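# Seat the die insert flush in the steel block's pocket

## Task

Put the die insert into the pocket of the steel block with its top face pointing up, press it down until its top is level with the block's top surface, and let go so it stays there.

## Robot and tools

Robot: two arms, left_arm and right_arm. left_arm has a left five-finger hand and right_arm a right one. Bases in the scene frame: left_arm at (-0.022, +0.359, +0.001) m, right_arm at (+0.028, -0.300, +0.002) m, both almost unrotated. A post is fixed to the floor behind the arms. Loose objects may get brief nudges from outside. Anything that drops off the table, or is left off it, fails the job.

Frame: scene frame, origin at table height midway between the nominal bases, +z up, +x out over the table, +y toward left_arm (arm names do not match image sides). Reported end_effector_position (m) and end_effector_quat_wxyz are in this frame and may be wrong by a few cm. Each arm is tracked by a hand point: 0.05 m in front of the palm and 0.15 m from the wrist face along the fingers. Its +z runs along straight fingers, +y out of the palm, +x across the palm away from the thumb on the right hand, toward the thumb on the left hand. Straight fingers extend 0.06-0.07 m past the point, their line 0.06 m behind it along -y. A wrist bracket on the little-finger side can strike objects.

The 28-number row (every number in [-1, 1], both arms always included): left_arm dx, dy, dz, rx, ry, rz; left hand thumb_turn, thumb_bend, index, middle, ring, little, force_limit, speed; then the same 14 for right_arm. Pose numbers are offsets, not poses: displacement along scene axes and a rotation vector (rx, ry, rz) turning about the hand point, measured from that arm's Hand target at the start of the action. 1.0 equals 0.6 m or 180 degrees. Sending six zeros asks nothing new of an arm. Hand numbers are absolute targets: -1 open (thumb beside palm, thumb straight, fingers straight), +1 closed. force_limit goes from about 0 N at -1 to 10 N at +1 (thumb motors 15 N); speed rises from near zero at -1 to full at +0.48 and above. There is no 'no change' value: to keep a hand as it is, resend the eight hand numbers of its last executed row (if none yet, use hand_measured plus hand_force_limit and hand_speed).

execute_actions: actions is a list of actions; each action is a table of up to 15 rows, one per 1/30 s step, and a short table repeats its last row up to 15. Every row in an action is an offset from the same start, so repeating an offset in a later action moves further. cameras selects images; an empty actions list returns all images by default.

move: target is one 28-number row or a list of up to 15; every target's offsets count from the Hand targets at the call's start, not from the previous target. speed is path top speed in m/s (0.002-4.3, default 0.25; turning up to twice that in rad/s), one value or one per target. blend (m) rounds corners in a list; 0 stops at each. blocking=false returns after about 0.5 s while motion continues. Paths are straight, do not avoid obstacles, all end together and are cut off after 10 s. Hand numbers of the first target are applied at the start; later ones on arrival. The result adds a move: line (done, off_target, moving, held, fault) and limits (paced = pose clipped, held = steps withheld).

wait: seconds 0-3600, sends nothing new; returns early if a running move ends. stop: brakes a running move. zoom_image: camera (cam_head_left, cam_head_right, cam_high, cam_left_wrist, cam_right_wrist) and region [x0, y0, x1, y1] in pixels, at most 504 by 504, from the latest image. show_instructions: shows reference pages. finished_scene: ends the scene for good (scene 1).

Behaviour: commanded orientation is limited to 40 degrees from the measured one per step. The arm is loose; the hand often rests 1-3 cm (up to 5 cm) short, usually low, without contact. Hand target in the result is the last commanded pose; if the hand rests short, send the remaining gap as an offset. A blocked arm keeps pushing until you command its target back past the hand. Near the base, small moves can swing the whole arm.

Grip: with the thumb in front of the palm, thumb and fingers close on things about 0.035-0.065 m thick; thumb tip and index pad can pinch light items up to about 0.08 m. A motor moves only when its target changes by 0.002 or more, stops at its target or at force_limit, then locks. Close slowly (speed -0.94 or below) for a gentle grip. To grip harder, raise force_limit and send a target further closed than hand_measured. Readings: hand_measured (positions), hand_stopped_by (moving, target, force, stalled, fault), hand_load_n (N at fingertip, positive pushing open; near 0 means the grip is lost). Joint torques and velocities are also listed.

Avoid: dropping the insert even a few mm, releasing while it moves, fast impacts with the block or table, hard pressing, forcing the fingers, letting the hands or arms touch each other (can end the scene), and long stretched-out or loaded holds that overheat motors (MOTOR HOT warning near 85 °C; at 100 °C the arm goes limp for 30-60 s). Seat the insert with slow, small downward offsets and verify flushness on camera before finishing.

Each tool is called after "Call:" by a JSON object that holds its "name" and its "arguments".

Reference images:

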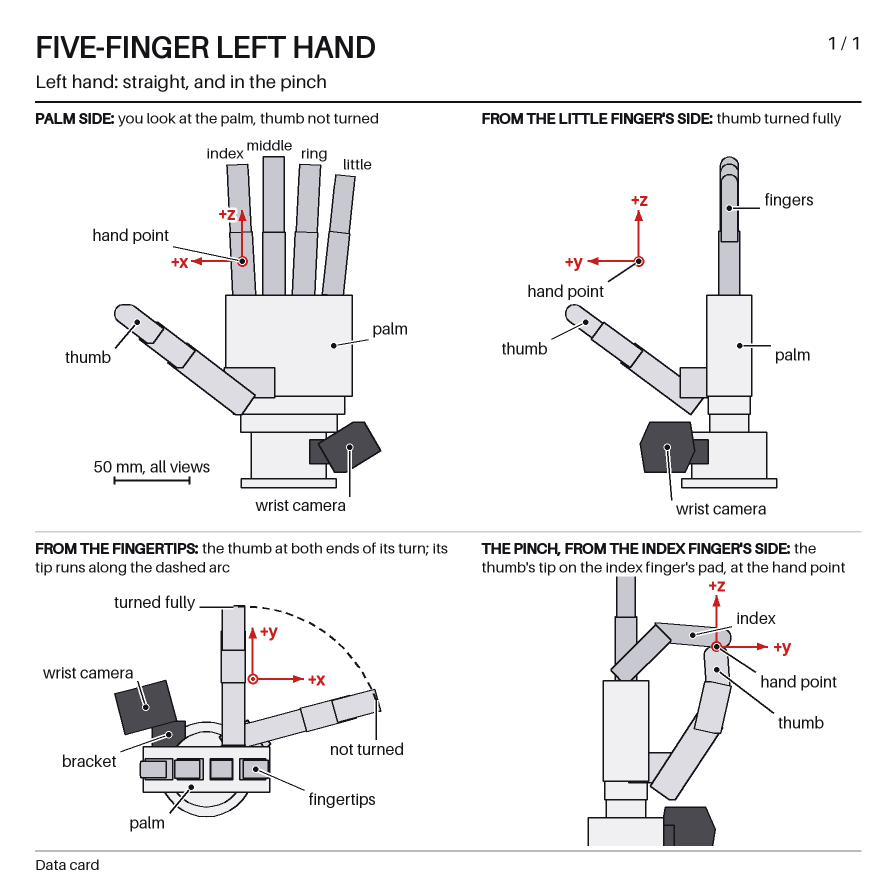

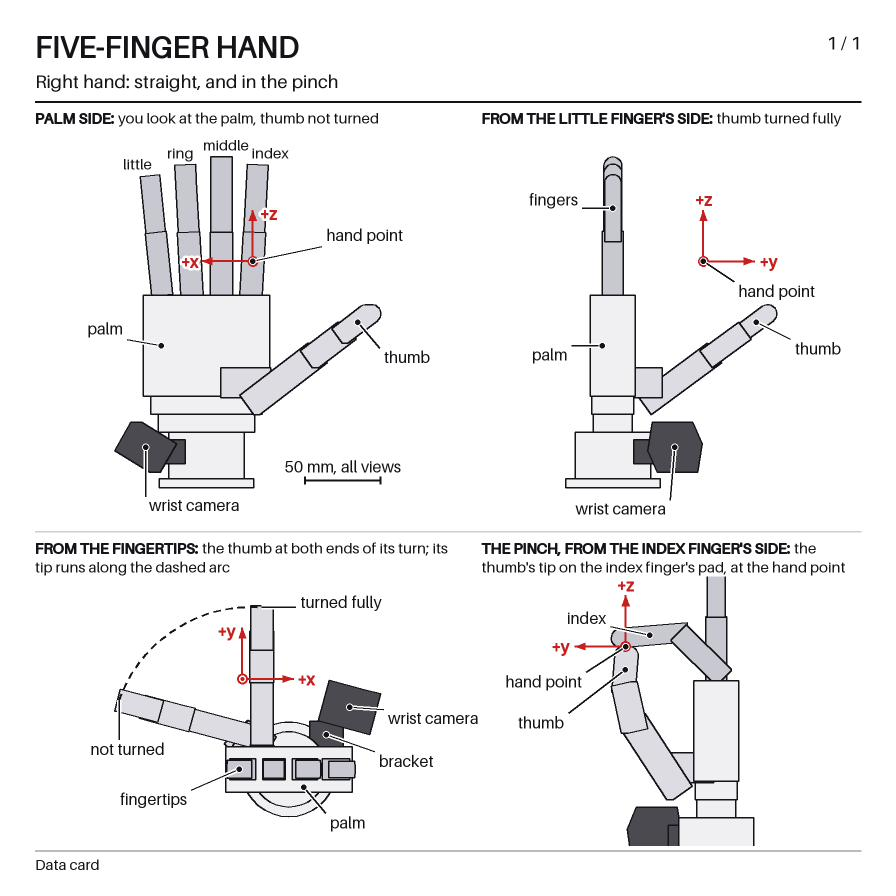

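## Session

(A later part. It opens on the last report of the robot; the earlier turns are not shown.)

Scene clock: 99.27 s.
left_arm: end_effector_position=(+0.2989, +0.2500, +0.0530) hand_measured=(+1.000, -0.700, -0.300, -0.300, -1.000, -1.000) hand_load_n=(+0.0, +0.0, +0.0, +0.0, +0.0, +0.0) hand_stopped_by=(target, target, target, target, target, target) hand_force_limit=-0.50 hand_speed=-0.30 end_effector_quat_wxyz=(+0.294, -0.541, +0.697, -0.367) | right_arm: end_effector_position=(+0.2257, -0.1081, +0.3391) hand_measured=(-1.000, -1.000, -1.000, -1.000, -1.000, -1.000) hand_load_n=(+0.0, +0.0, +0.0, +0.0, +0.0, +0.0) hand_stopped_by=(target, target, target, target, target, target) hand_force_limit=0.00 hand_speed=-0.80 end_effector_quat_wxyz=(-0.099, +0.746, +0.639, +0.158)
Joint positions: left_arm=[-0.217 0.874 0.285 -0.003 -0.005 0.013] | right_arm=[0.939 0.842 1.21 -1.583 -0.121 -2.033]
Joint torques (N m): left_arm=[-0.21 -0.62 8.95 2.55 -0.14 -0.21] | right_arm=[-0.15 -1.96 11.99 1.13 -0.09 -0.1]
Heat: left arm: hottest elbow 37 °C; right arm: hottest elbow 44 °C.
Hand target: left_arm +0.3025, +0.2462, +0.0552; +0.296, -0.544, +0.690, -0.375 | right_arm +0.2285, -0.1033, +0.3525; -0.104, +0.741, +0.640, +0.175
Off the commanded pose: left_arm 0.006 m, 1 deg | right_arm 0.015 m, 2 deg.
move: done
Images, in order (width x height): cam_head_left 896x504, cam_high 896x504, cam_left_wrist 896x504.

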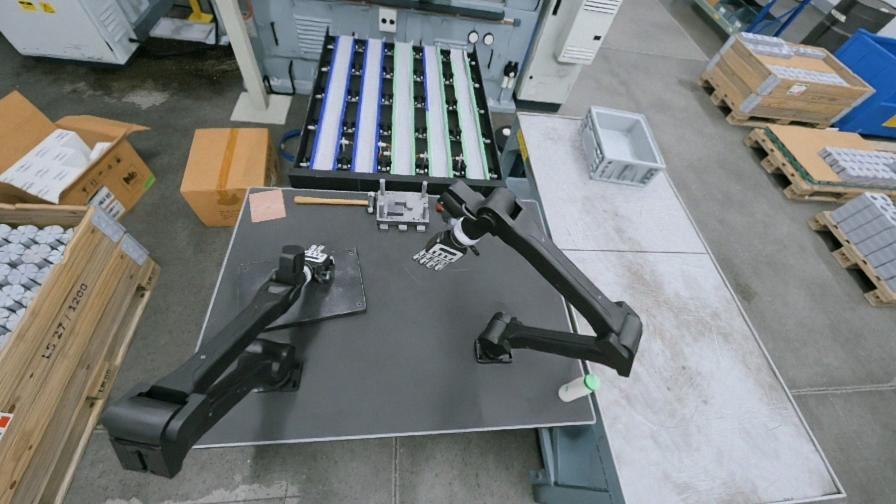

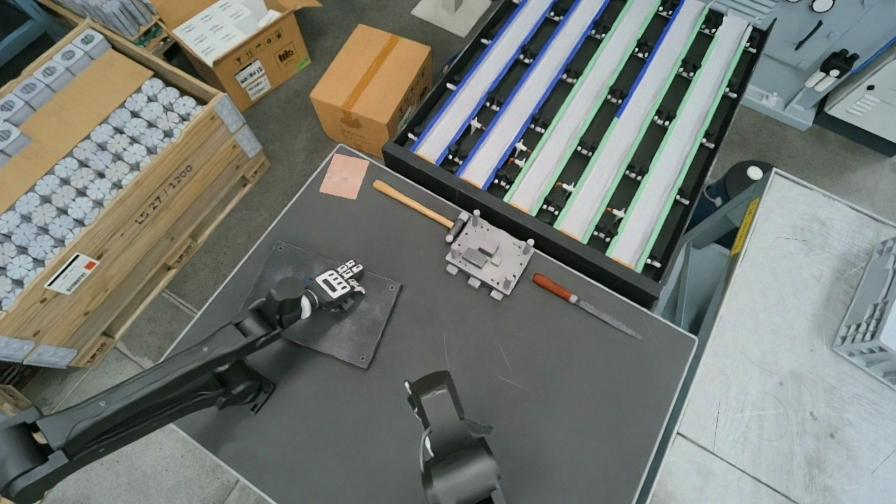

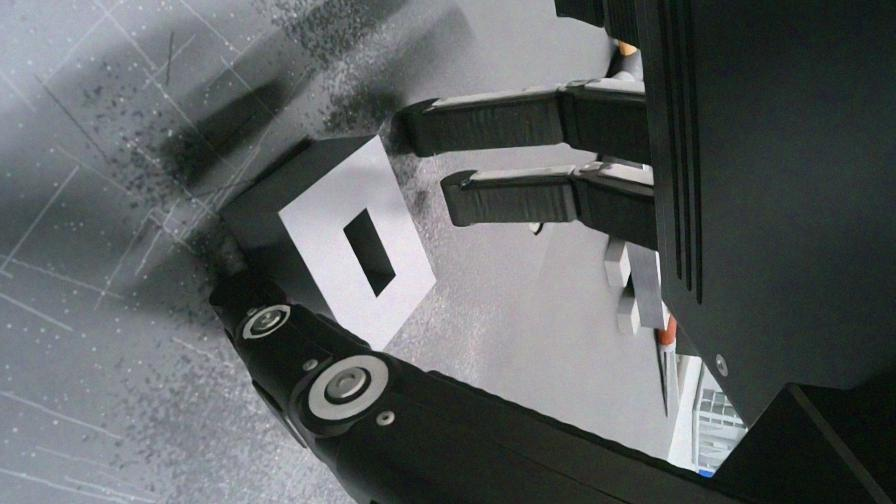

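Call:
{"name": "move", "arguments": {"target": [[0,0,0,0,0,0,1,-0.4,0.2,0.2,-1,-1,-0.6,-0.94,0,0,0,0,0,0,-1,-1,-1,-1,-1,-1,0,-0.8]], "speed": 0.1, "cameras": ["cam_left_wrist","cam_head_left","cam_high"]}}

Call:
{"name": "zoom_image", "arguments": {"camera": "cam_left_wrist", "region": [180, 80, 520, 380]}}

Call:
{"name": "zoom_image", "arguments": {"camera": "cam_high", "region": [300, 250, 390, 320]}}

Call:
{"name": "zoom_image", "arguments": {"camera": "cam_head_left", "region": [280, 230, 370, 300]}}

Scene clock: 103.00 s.
left_arm: end_effector_position=(+0.2989, +0.2500, +0.0530) hand_measured=(+1.000, -0.534, +0.050, +0.026, -1.000, -1.000) hand_load_n=(+0.0, +4.5, +2.0, +3.0, +0.0, +0.0) hand_stopped_by=(target, force, force, force, target, target) hand_force_limit=-0.60 hand_speed=-0.94 end_effector_quat_wxyz=(+0.294, -0.541, +0.697, -0.367) | right_arm: end_effector_position=(+0.2257, -0.1081, +0.3391) hand_measured=(-1.000, -1.000, -1.000, -1.000, -1.000, -1.000) hand_load_n=(+0.0, +0.0, +0.0, +0.0, +0.0, +0.0) hand_stopped_by=(target, target, target, target, target, target) hand_force_limit=0.00 hand_speed=-0.80 end_effector_quat_wxyz=(-0.099, +0.746, +0.639, +0.158)
Joint positions: left_arm=[-0.217 0.874 0.285 -0.003 -0.005 0.013] | right_arm=[0.939 0.842 1.21 -1.583 -0.121 -2.033]
Joint torques (N m): left_arm=[-0.15 -0.62 8.94 2.55 -0.14 -0.21] | right_arm=[-0.21 -1.96 11.97 1.13 -0.09 -0.1]
Heat: left arm: hottest elbow 37 °C; right arm: hottest elbow 44 °C.
Hand target: left_arm +0.3025, +0.2462, +0.0552; +0.296, -0.544, +0.690, -0.375 | right_arm +0.2285, -0.1033, +0.3525; -0.104, +0.741, +0.640, +0.175
Off the commanded pose: left_arm 0.006 m, 1 deg | right_arm 0.015 m, 2 deg.
move: done
Images, in order (width x height): cam_head_left 896x504, cam_high 896x504, cam_left_wrist 896x504.

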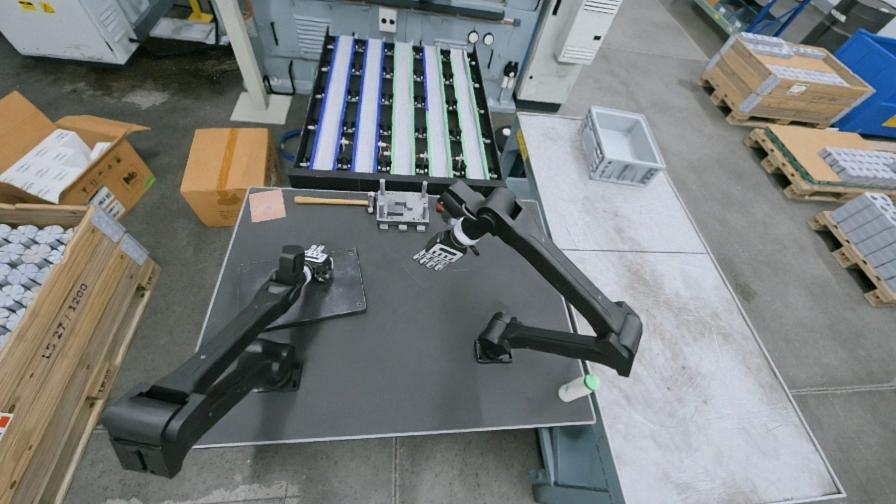

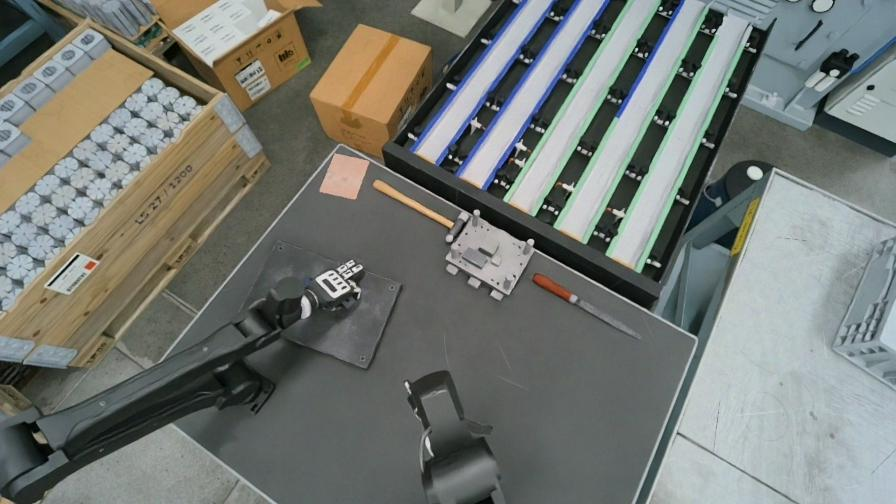

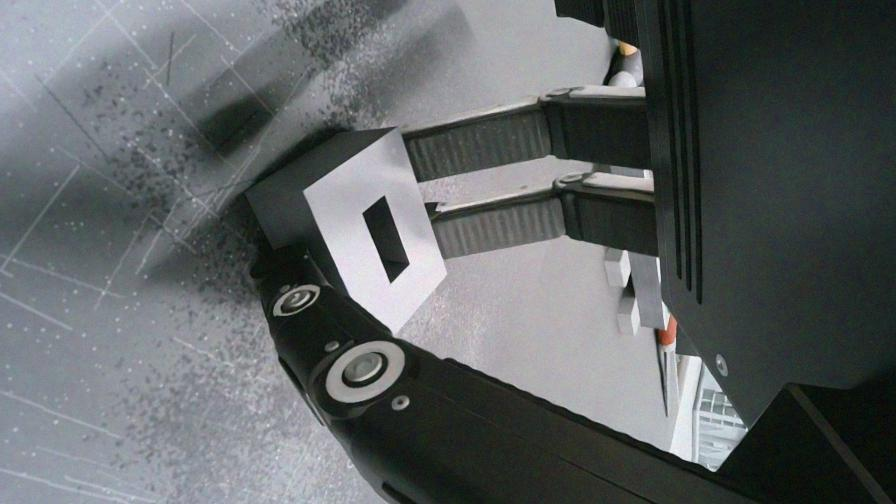

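Scaled by 1.482 from the camera's image (finer frame: 1280x720).

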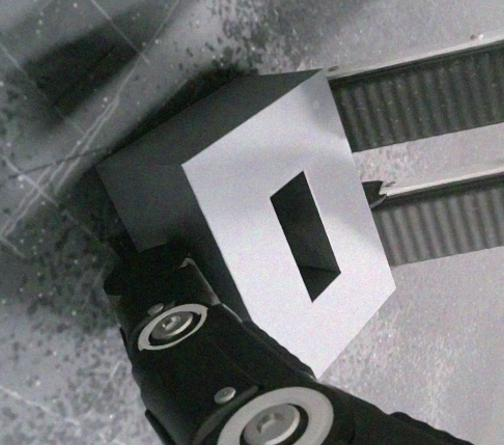

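Scaled by 5.600 from the camera's image (finer frame: 1280x720).

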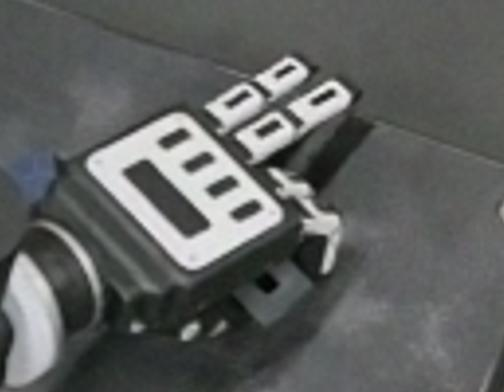

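Scaled by 5.600 from the camera's image (finer frame: 1280x720).

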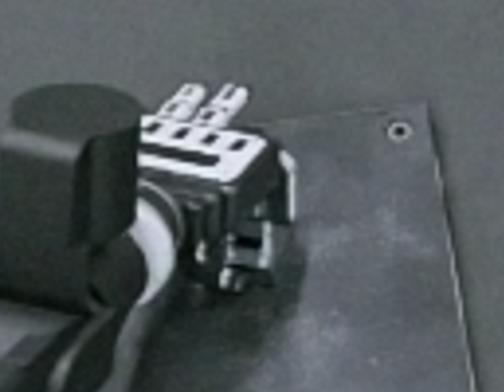

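Call:
{"name": "move", "arguments": {"target": [[0,0,0.0,0,0,0,1,-0.7,-0.2,-0.2,-1,-1,-0.6,-0.7,0,0,0,0,0,0,-1,-1,-1,-1,-1,-1,0,-0.8],[0,0,0.04,0,0,0,1,-0.7,-0.2,-0.2,-1,-1,-0.6,-0.7,0,0,0,0,0,0,-1,-1,-1,-1,-1,-1,0,-0.8],[0,0,0.012,0,0,0,1,-0.7,-0.2,-0.2,-1,-1,-0.6,-0.7,0,0,0,0,0,0,-1,-1,-1,-1,-1,-1,0,-0.8]], "speed": 0.08, "cameras": ["cam_left_wrist"]}}

Scene clock: 106.83 s.
left_arm: end_effector_position=(+0.2933, +0.2513, +0.0536) hand_measured=(+1.000, -0.700, -0.200, -0.200, -1.000, -1.000) hand_load_n=(+0.0, +0.0, +0.0, +0.0, +0.0, +0.0) hand_stopped_by=(target, target, target, target, target, target) hand_force_limit=-0.60 hand_speed=-0.70 end_effector_quat_wxyz=(+0.290, -0.543, +0.699, -0.362) | right_arm: end_effector_position=(+0.2257, -0.1081, +0.3391) hand_measured=(-1.000, -1.000, -1.000, -1.000, -1.000, -1.000) hand_load_n=(+0.0, +0.0, +0.0, +0.0, +0.0, +0.0) hand_stopped_by=(target, target, target, target, target, target) hand_force_limit=0.00 hand_speed=-0.80 end_effector_quat_wxyz=(-0.099, +0.746, +0.639, +0.158)
Joint positions: left_arm=[-0.217 0.849 0.285 -0.041 -0.005 0.011] | right_arm=[0.939 0.842 1.21 -1.583 -0.121 -2.033]
Joint torques (N m): left_arm=[-0.21 -0.44 10.14 2.54 -0.13 -0.2] | right_arm=[-0.21 -1.9 11.97 1.14 -0.1 -0.1]
Heat: left arm: hottest elbow 36 °C; right arm: hottest elbow 44 °C.
Hand target: left_arm +0.3025, +0.2462, +0.0624; +0.296, -0.544, +0.690, -0.375 | right_arm +0.2285, -0.1033, +0.3525; -0.104, +0.741, +0.640, +0.175
Off the commanded pose: left_arm 0.014 m, 2 deg | right_arm 0.015 m, 2 deg.
move: off_target (left_arm)

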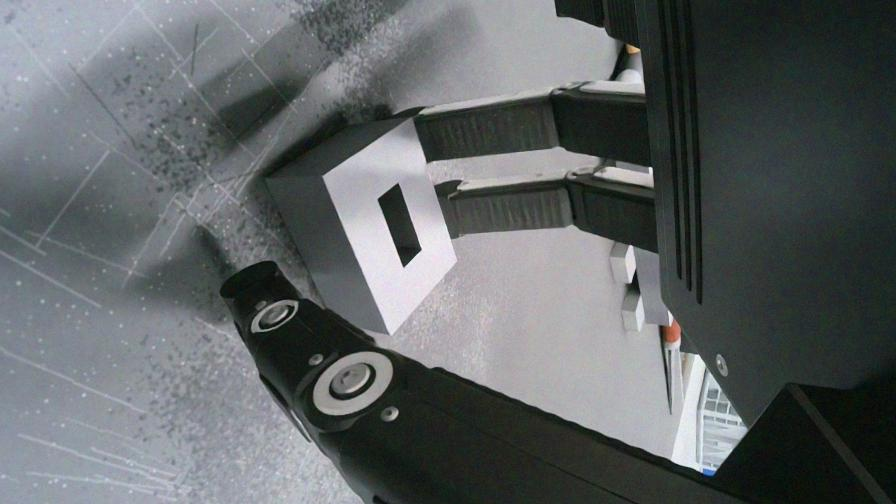

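Call:
{"name": "move", "arguments": {"target": [[0.008,-0.002,0.035,0,0,0,1,-0.7,-0.25,-0.25,-1,-1,-0.6,-0.7,0,0,0,0,0,0,-1,-1,-1,-1,-1,-1,0,-0.8]], "speed": 0.08, "cameras": ["cam_left_wrist"]}}

Scene clock: 108.07 s.
left_arm: end_effector_position=(+0.2926, +0.2514, +0.0604) hand_measured=(+1.000, -0.700, -0.250, -0.250, -1.000, -1.000) hand_load_n=(+0.0, +0.0, +0.0, +0.0, +0.0, +0.0) hand_stopped_by=(target, target, target, target, target, target) hand_force_limit=-0.60 hand_speed=-0.70 end_effector_quat_wxyz=(+0.287, -0.545, +0.701, -0.358) | right_arm: end_effector_position=(+0.2257, -0.1081, +0.3391) hand_measured=(-1.000, -1.000, -1.000, -1.000, -1.000, -1.000) hand_load_n=(+0.0, +0.0, +0.0, +0.0, +0.0, +0.0) hand_stopped_by=(target, target, target, target, target, target) hand_force_limit=0.00 hand_speed=-0.80 end_effector_quat_wxyz=(-0.099, +0.746, +0.639, +0.158)
Joint positions: left_arm=[-0.217 0.83 0.305 -0.09 -0.005 0.011] | right_arm=[0.939 0.842 1.21 -1.583 -0.121 -2.033]
Joint torques (N m): left_arm=[-0.15 -1.55 12.78 1.14 -0.12 -0.19] | right_arm=[-0.21 -1.9 11.97 1.13 -0.09 -0.1]
Heat: left arm: hottest elbow 37 °C; right arm: hottest elbow 44 °C.
Hand target: left_arm +0.3073, +0.2450, +0.0834; +0.296, -0.544, +0.690, -0.375 | right_arm +0.2285, -0.1033, +0.3525; -0.104, +0.741, +0.640, +0.175
Off the commanded pose: left_arm 0.028 m, 3 deg | right_arm 0.015 m, 2 deg.
move: off_target (left_arm)

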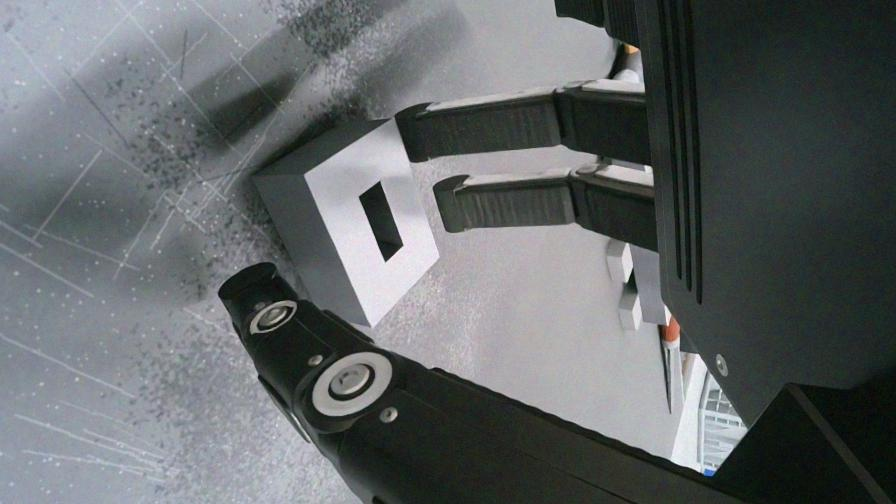

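Call:
{"name": "move", "arguments": {"target": [[0.014,0,-0.006,0,0,0,1,-0.7,-0.25,-0.25,-1,-1,-0.6,-0.7,0,0,0,0,0,0,-1,-1,-1,-1,-1,-1,0,-0.8]], "speed": 0.08, "cameras": ["cam_left_wrist"]}}

Scene clock: 109.23 s.
left_arm: end_effector_position=(+0.2929, +0.2505, +0.0562) hand_measured=(+1.000, -0.700, -0.250, -0.250, -1.000, -1.000) hand_load_n=(+0.0, +0.0, +0.0, +0.0, +0.0, +0.0) hand_stopped_by=(target, target, target, target, target, target) hand_force_limit=-0.60 hand_speed=-0.70 end_effector_quat_wxyz=(+0.281, -0.547, +0.705, -0.354) | right_arm: end_effector_position=(+0.2257, -0.1081, +0.3391) hand_measured=(-1.000, -1.000, -1.000, -1.000, -1.000, -1.000) hand_load_n=(+0.0, +0.0, +0.0, +0.0, +0.0, +0.0) hand_stopped_by=(target, target, target, target, target, target) hand_force_limit=0.00 hand_speed=-0.80 end_effector_quat_wxyz=(-0.099, +0.746, +0.639, +0.158)
Joint positions: left_arm=[-0.217 0.854 0.31 -0.09 -0.001 0.011] | right_arm=[0.939 0.842 1.21 -1.583 -0.121 -2.033]
Joint torques (N m): left_arm=[0.73 -0.56 12.82 2.48 0.01 -0.14] | right_arm=[-0.21 -1.9 11.99 1.13 -0.09 -0.1]
Heat: left arm: hottest elbow 37 °C; right arm: hottest elbow 44 °C.
Hand target: left_arm +0.3158, +0.2450, +0.0799; +0.296, -0.544, +0.690, -0.375 | right_arm +0.2285, -0.1033, +0.3525; -0.104, +0.741, +0.640, +0.175
Off the commanded pose: left_arm 0.033 m, 3 deg | right_arm 0.015 m, 2 deg.
move: off_target (left_arm)

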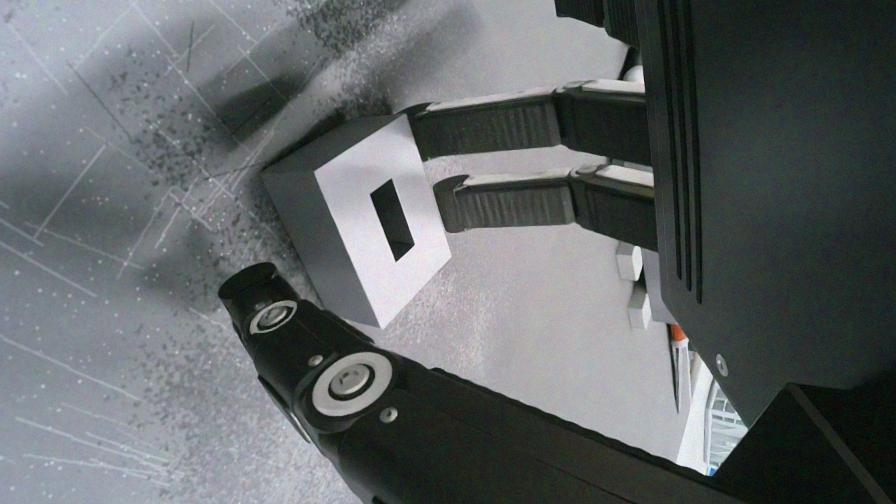

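Call:
{"name": "move", "arguments": {"target": [[-0.022,0.002,0.042,0,0,0,1,-0.7,-0.25,-0.25,-1,-1,-0.6,-0.7,0,0,0,0,0,0,-1,-1,-1,-1,-1,-1,0,-0.8],[-0.022,0.002,-0.030,0,0,0,1,-0.7,-0.25,-0.25,-1,-1,-0.6,-0.7,0,0,0,0,0,0,-1,-1,-1,-1,-1,-1,0,-0.8]], "speed": 0.08, "cameras": ["cam_left_wrist"]}}

Scene clock: 111.87 s.
left_arm: end_effector_position=(+0.2976, +0.2502, +0.0573) hand_measured=(+1.000, -0.700, -0.250, -0.250, -1.000, -1.000) hand_load_n=(+0.0, +0.0, +0.0, +0.0, +0.0, +0.0) hand_stopped_by=(target, target, target, target, target, target) hand_force_limit=-0.60 hand_speed=-0.70 end_effector_quat_wxyz=(+0.292, -0.542, +0.698, -0.365) | right_arm: end_effector_position=(+0.2257, -0.1081, +0.3391) hand_measured=(-1.000, -1.000, -1.000, -1.000, -1.000, -1.000) hand_load_n=(+0.0, +0.0, +0.0, +0.0, +0.0, +0.0) hand_stopped_by=(target, target, target, target, target, target) hand_force_limit=0.00 hand_speed=-0.80 end_effector_quat_wxyz=(-0.099, +0.746, +0.639, +0.158)
Joint positions: left_arm=[-0.217 0.856 0.295 -0.037 -0.005 0.011] | right_arm=[0.939 0.842 1.21 -1.583 -0.121 -2.033]
Joint torques (N m): left_arm=[-0.15 -0.67 9.28 2.55 -0.15 -0.19] | right_arm=[-0.15 -1.9 11.97 1.13 -0.09 -0.1]
Heat: left arm: hottest elbow 37 °C; right arm: hottest elbow 44 °C.
Hand target: left_arm +0.3025, +0.2462, +0.0618; +0.296, -0.544, +0.690, -0.375 | right_arm +0.2285, -0.1033, +0.3525; -0.104, +0.741, +0.640, +0.175
Off the commanded pose: left_arm 0.008 m, 2 deg | right_arm 0.015 m, 2 deg.
move: done

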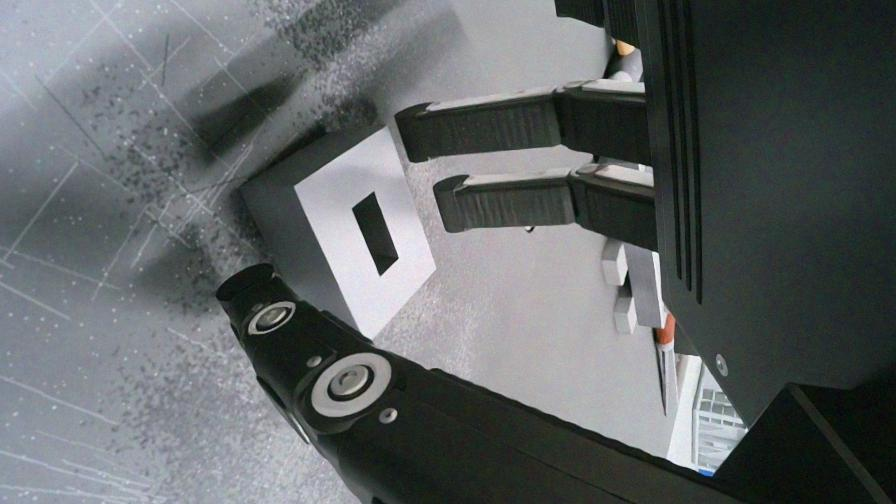

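Call:
{"name": "move", "arguments": {"target": [[0,0,0,0,0,0,1,-0.35,0.2,0.2,-1,-1,-0.6,-0.94,0,0,0,0,0,0,-1,-1,-1,-1,-1,-1,0,-0.8]], "speed": 0.1, "cameras": ["cam_left_wrist"]}}

Call:
{"name": "zoom_image", "arguments": {"camera": "cam_left_wrist", "region": [180, 80, 520, 380]}}

Scene clock: 114.83 s.
left_arm: end_effector_position=(+0.2976, +0.2502, +0.0573) hand_measured=(+1.000, -0.550, +0.064, +0.036, -1.000, -1.000) hand_load_n=(+0.0, +5.5, +2.5, +3.0, -0.5, +0.0) hand_stopped_by=(target, force, force, force, target, target) hand_force_limit=-0.60 hand_speed=-0.94 end_effector_quat_wxyz=(+0.292, -0.542, +0.698, -0.365) | right_arm: end_effector_position=(+0.2257, -0.1081, +0.3391) hand_measured=(-1.000, -1.000, -1.000, -1.000, -1.000, -1.000) hand_load_n=(+0.0, +0.0, +0.0, +0.0, +0.0, +0.5) hand_stopped_by=(target, target, target, target, target, target) hand_force_limit=0.00 hand_speed=-0.80 end_effector_quat_wxyz=(-0.099, +0.746, +0.639, +0.158)
Joint positions: left_arm=[-0.217 0.856 0.295 -0.037 -0.005 0.011] | right_arm=[0.939 0.842 1.21 -1.583 -0.121 -2.033]
Joint torques (N m): left_arm=[-0.21 -0.85 9.26 2.55 -0.14 -0.2] | right_arm=[-0.21 -1.9 11.97 1.11 -0.09 -0.1]
Heat: left arm: hottest elbow 37 °C; right arm: hottest elbow 44 °C.
Hand target: left_arm +0.3025, +0.2462, +0.0618; +0.296, -0.544, +0.690, -0.375 | right_arm +0.2285, -0.1033, +0.3525; -0.104, +0.741, +0.640, +0.175
Off the commanded pose: left_arm 0.008 m, 2 deg | right_arm 0.015 m, 2 deg.
move: done

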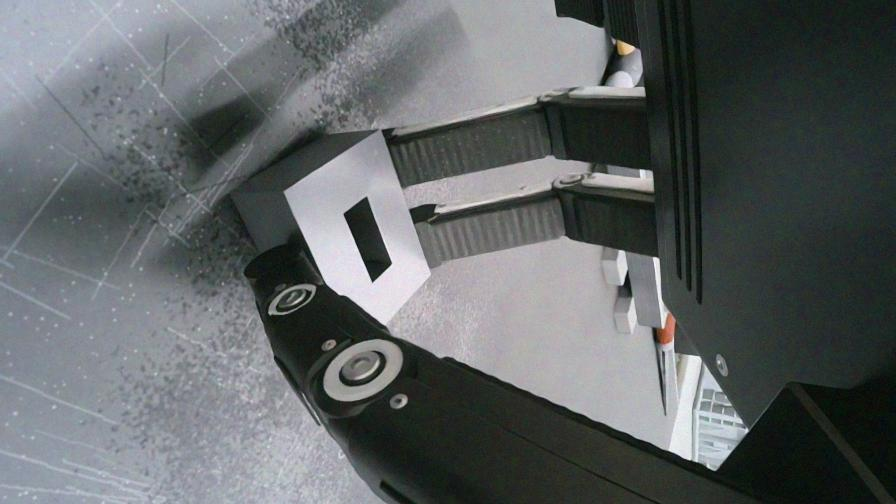

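Scaled by 1.482 from the camera's image (finer frame: 1280x720).

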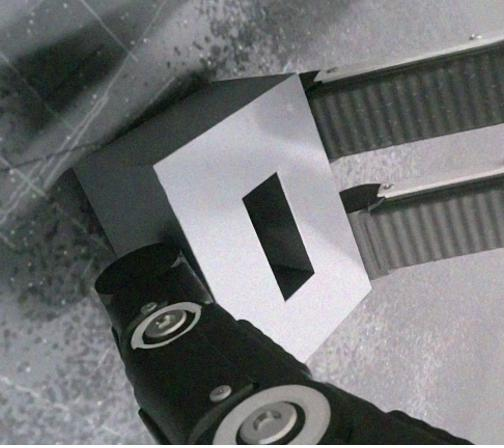

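Call:
{"name": "move", "arguments": {"target": [[0,0,0.1,0,0,0,1,-0.35,0.2,0.2,-1,-1,-0.6,-0.94,0,0,0,0,0,0,-1,-1,-1,-1,-1,-1,0,-0.8]], "speed": 0.06, "cameras": ["cam_left_wrist","cam_high","cam_head_left"]}}

Scene clock: 116.80 s.
left_arm: end_effector_position=(+0.2846, +0.2546, +0.0874) hand_measured=(+1.000, -0.550, +0.064, +0.036, -1.000, -1.000) hand_load_n=(-0.5, +6.0, +2.5, +2.5, +0.0, +0.0) hand_stopped_by=(target, force, force, force, target, target) hand_force_limit=-0.60 hand_speed=-0.94 end_effector_quat_wxyz=(+0.283, -0.550, +0.705, -0.348) | right_arm: end_effector_position=(+0.2257, -0.1081, +0.3391) hand_measured=(-1.000, -1.000, -1.000, -1.000, -1.000, -1.000) hand_load_n=(+0.0, +0.0, +0.0, +0.0, +0.0, +0.0) hand_stopped_by=(target, target, target, target, target, target) hand_force_limit=0.00 hand_speed=-0.80 end_effector_quat_wxyz=(-0.099, +0.746, +0.639, +0.158)
Joint positions: left_arm=[-0.217 0.741 0.365 -0.265 -0.011 0.011] | right_arm=[0.939 0.842 1.21 -1.583 -0.121 -2.033]
Joint torques (N m): left_arm=[-0.09 -1.38 14.45 1.32 -0.11 -0.2] | right_arm=[-0.21 -1.96 11.99 1.11 -0.09 -0.1]
Heat: left arm: hottest elbow 37 °C; right arm: hottest elbow 44 °C.
Hand target: left_arm +0.3025, +0.2462, +0.1217; +0.296, -0.544, +0.690, -0.375 | right_arm +0.2285, -0.1033, +0.3525; -0.104, +0.741, +0.640, +0.175
Off the commanded pose: left_arm 0.040 m, 4 deg | right_arm 0.015 m, 2 deg.
move: off_target (left_arm)
Images, in order (width x height): cam_head_left 896x504, cam_high 896x504, cam_left_wrist 896x504.

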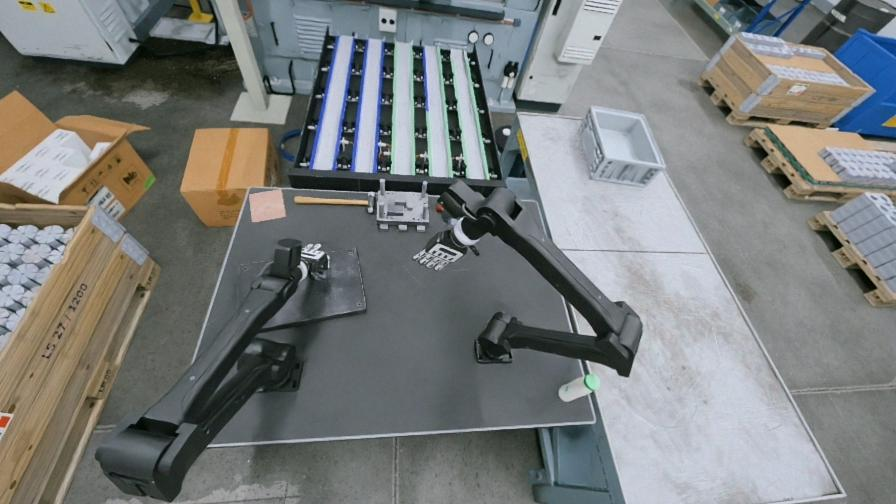

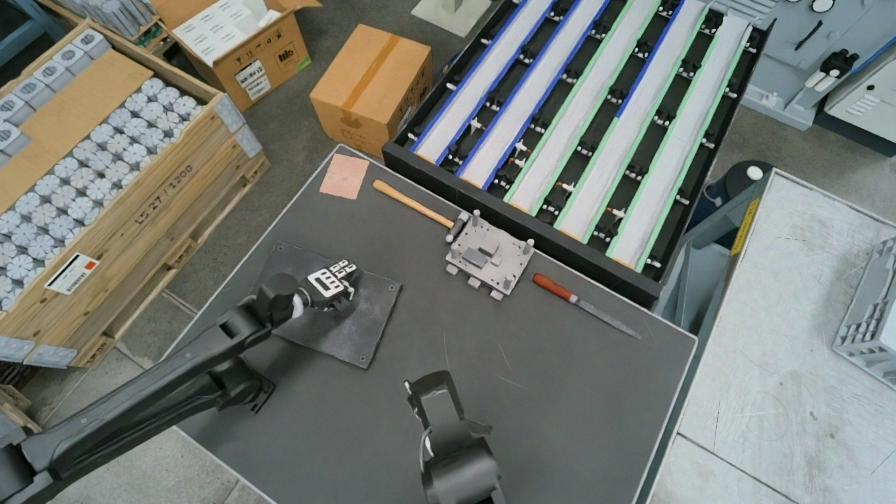

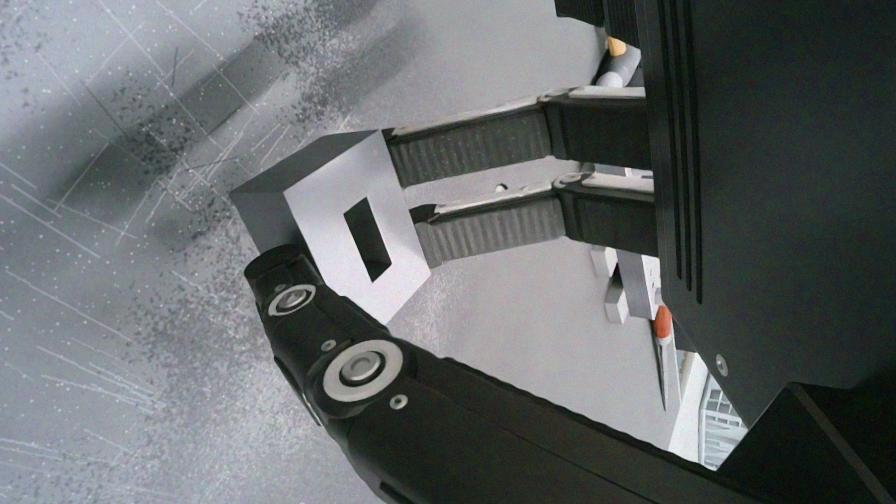

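Call:
{"name": "move", "arguments": {"target": [[-0.05,0.25,0.039,0,0,0.286,1,-0.35,0.2,0.2,-1,-1,-0.6,-0.94,0,0,0,0,0,0,-1,-1,-1,-1,-1,-1,0,-0.8]], "speed": 0.12, "cameras": ["cam_left_wrist","cam_high","cam_head_left"]}}

Scene clock: 123.20 s.
left_arm: end_effector_position=(+0.2556, +0.3957, +0.1118) hand_measured=(+1.000, -0.550, +0.064, +0.036, -1.000, -1.000) hand_load_n=(+0.0, +5.5, +3.0, +2.5, +0.0, +0.0) hand_stopped_by=(target, force, force, force, target, target) hand_force_limit=-0.60 hand_speed=-0.94 end_effector_quat_wxyz=(-0.419, +0.788, -0.411, +0.184) | right_arm: end_effector_position=(+0.2257, -0.1081, +0.3391) hand_measured=(-1.000, -1.000, -1.000, -1.000, -1.000, -1.000) hand_load_n=(+0.0, +0.0, +0.0, +0.0, +0.0, +0.0) hand_stopped_by=(target, target, target, target, target, target) hand_force_limit=0.00 hand_speed=-0.80 end_effector_quat_wxyz=(-0.099, +0.746, +0.639, +0.158)
Joint positions: left_arm=[-0.087 0.563 0.397 -0.626 -0.614 -0.461] | right_arm=[0.939 0.842 1.21 -1.583 -0.121 -2.033]
Joint torques (N m): left_arm=[1.03 1.26 15.08 1.03 -0.52 -0.24] | right_arm=[-0.21 -1.96 11.97 1.13 -0.09 -0.1]
Heat: left arm: hottest elbow 39 °C; right arm: hottest elbow 44 °C.
Hand target: left_arm +0.2726, +0.3962, +0.1453; -0.429, +0.790, -0.385, +0.210 | right_arm +0.2285, -0.1033, +0.3525; -0.104, +0.741, +0.640, +0.175
Off the commanded pose: left_arm 0.037 m, 4 deg | right_arm 0.015 m, 2 deg.
move: off_target (left_arm)
Images, in order (width x height): cam_head_left 896x504, cam_high 896x504, cam_left_wrist 896x504.

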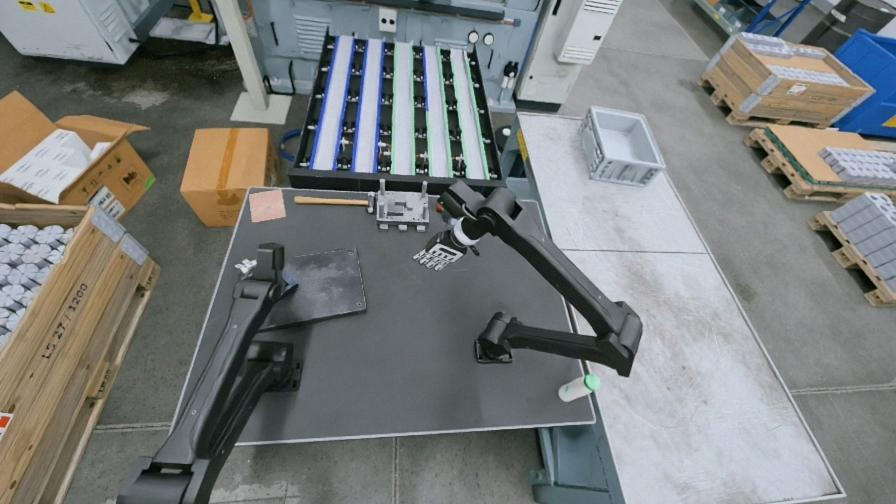

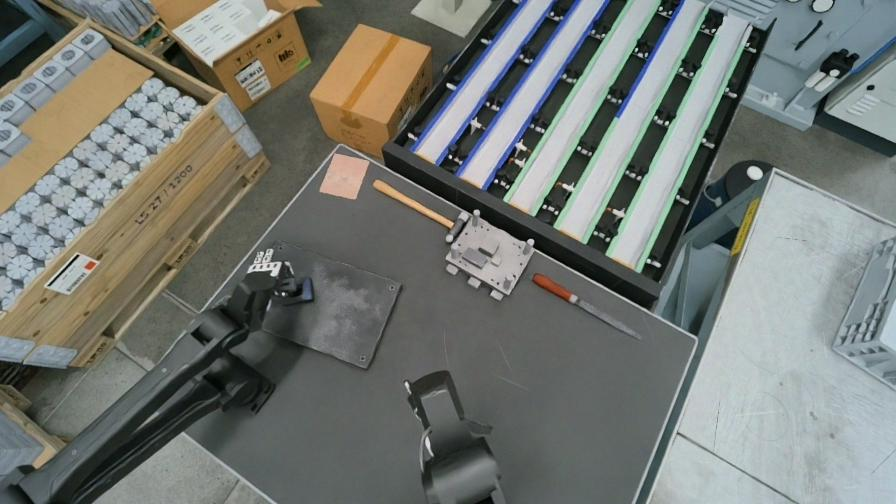

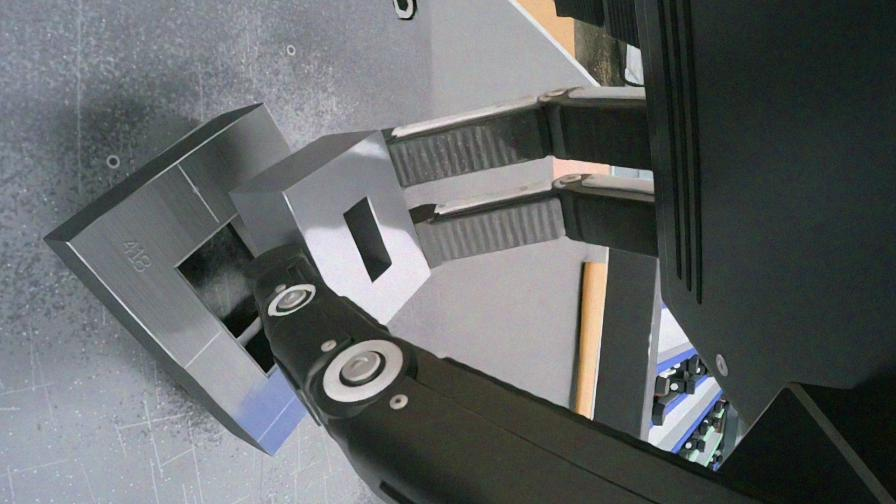

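Call:
{"name": "move", "arguments": {"target": [[-0.0117,-0.015,-0.075,-0.008,-0.0174,0.0439,1,-0.35,0.2,0.2,-1,-1,-0.6,-0.94,0,0,0,0,0,0,-1,-1,-1,-1,-1,-1,0,-0.8]], "speed": 0.08, "cameras": ["cam_left_wrist","cam_high","cam_head_left"]}}

Scene clock: 131.37 s.
left_arm: end_effector_position=(+0.2560, +0.3903, +0.0929) hand_measured=(+1.000, -0.550, +0.064, +0.036, -1.000, -1.000) hand_load_n=(+0.0, +6.0, +2.5, +2.5, -0.5, +0.0) hand_stopped_by=(target, force, force, force, target, target) hand_force_limit=-0.60 hand_speed=-0.94 end_effector_quat_wxyz=(-0.441, +0.813, -0.332, +0.187) | right_arm: end_effector_position=(+0.2257, -0.1081, +0.3391) hand_measured=(-1.000, -1.000, -1.000, -1.000, -1.000, -1.000) hand_load_n=(+0.0, +0.0, +0.0, +0.0, +0.0, +0.0) hand_stopped_by=(target, target, target, target, target, target) hand_force_limit=0.00 hand_speed=-0.80 end_effector_quat_wxyz=(-0.099, +0.746, +0.639, +0.158)
Joint positions: left_arm=[-0.207 0.613 0.35 -0.619 -0.794 -0.728] | right_arm=[0.939 0.842 1.21 -1.583 -0.121 -2.033]
Joint torques (N m): left_arm=[-0.09 1.61 10.28 2.18 -0.64 -0.27] | right_arm=[-0.21 -1.96 11.96 1.16 -0.09 -0.1]
Heat: left arm: hottest elbow 39 °C; right arm: hottest elbow 45 °C.
Hand target: left_arm +0.2655, +0.3872, +0.1003; -0.443, +0.814, -0.315, +0.206 | right_arm +0.2285, -0.1033, +0.3525; -0.104, +0.741, +0.640, +0.175
Off the commanded pose: left_arm 0.012 m, 3 deg | right_arm 0.015 m, 2 deg.
move: off_target (left_arm)
Images, in order (width x height): cam_head_left 896x504, cam_high 896x504, cam_left_wrist 896x504.

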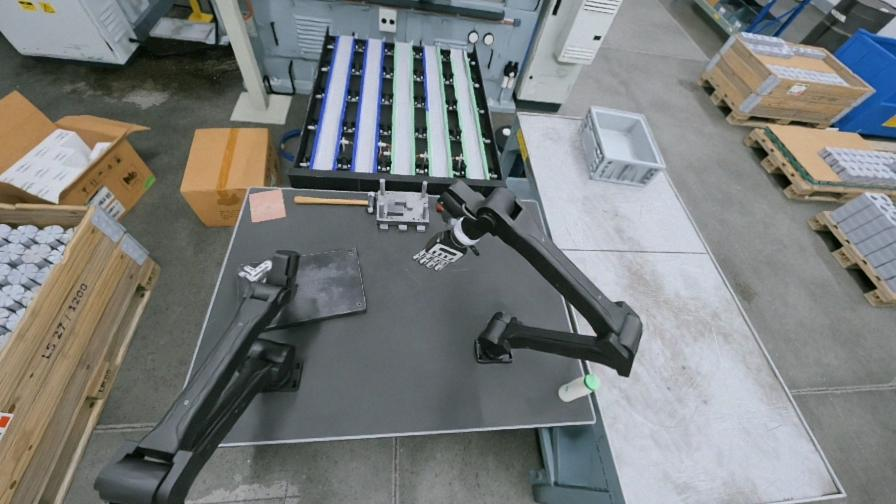

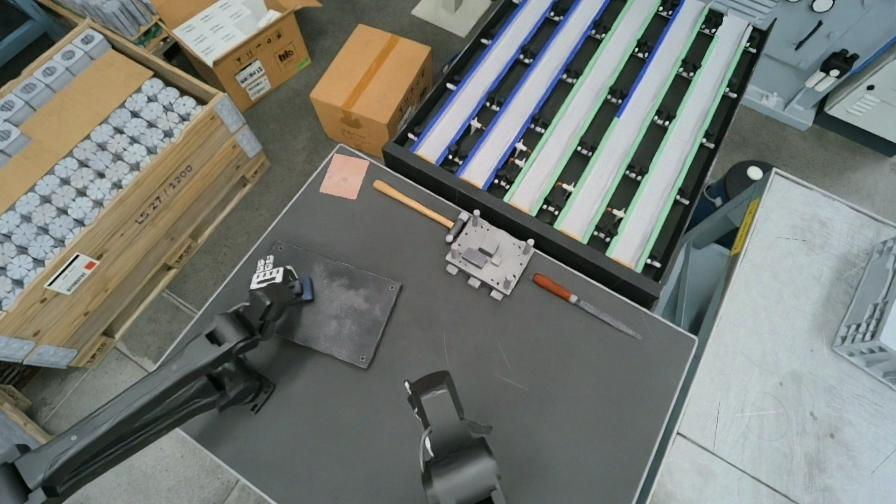

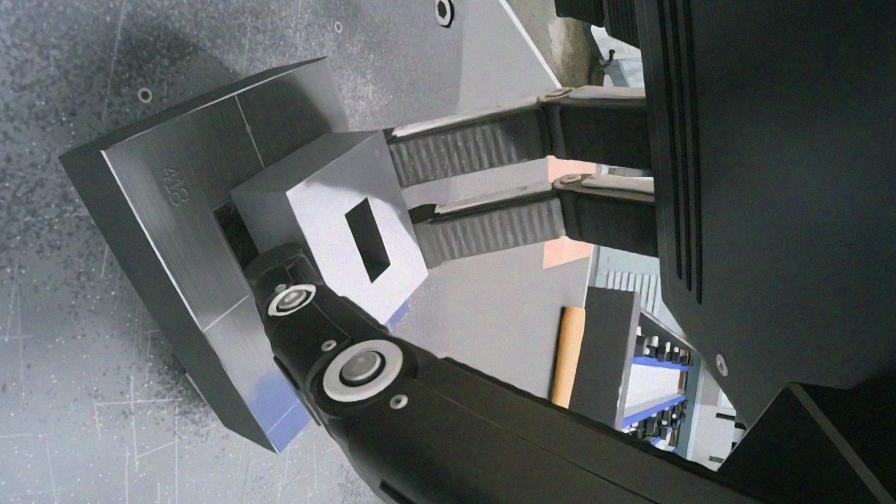

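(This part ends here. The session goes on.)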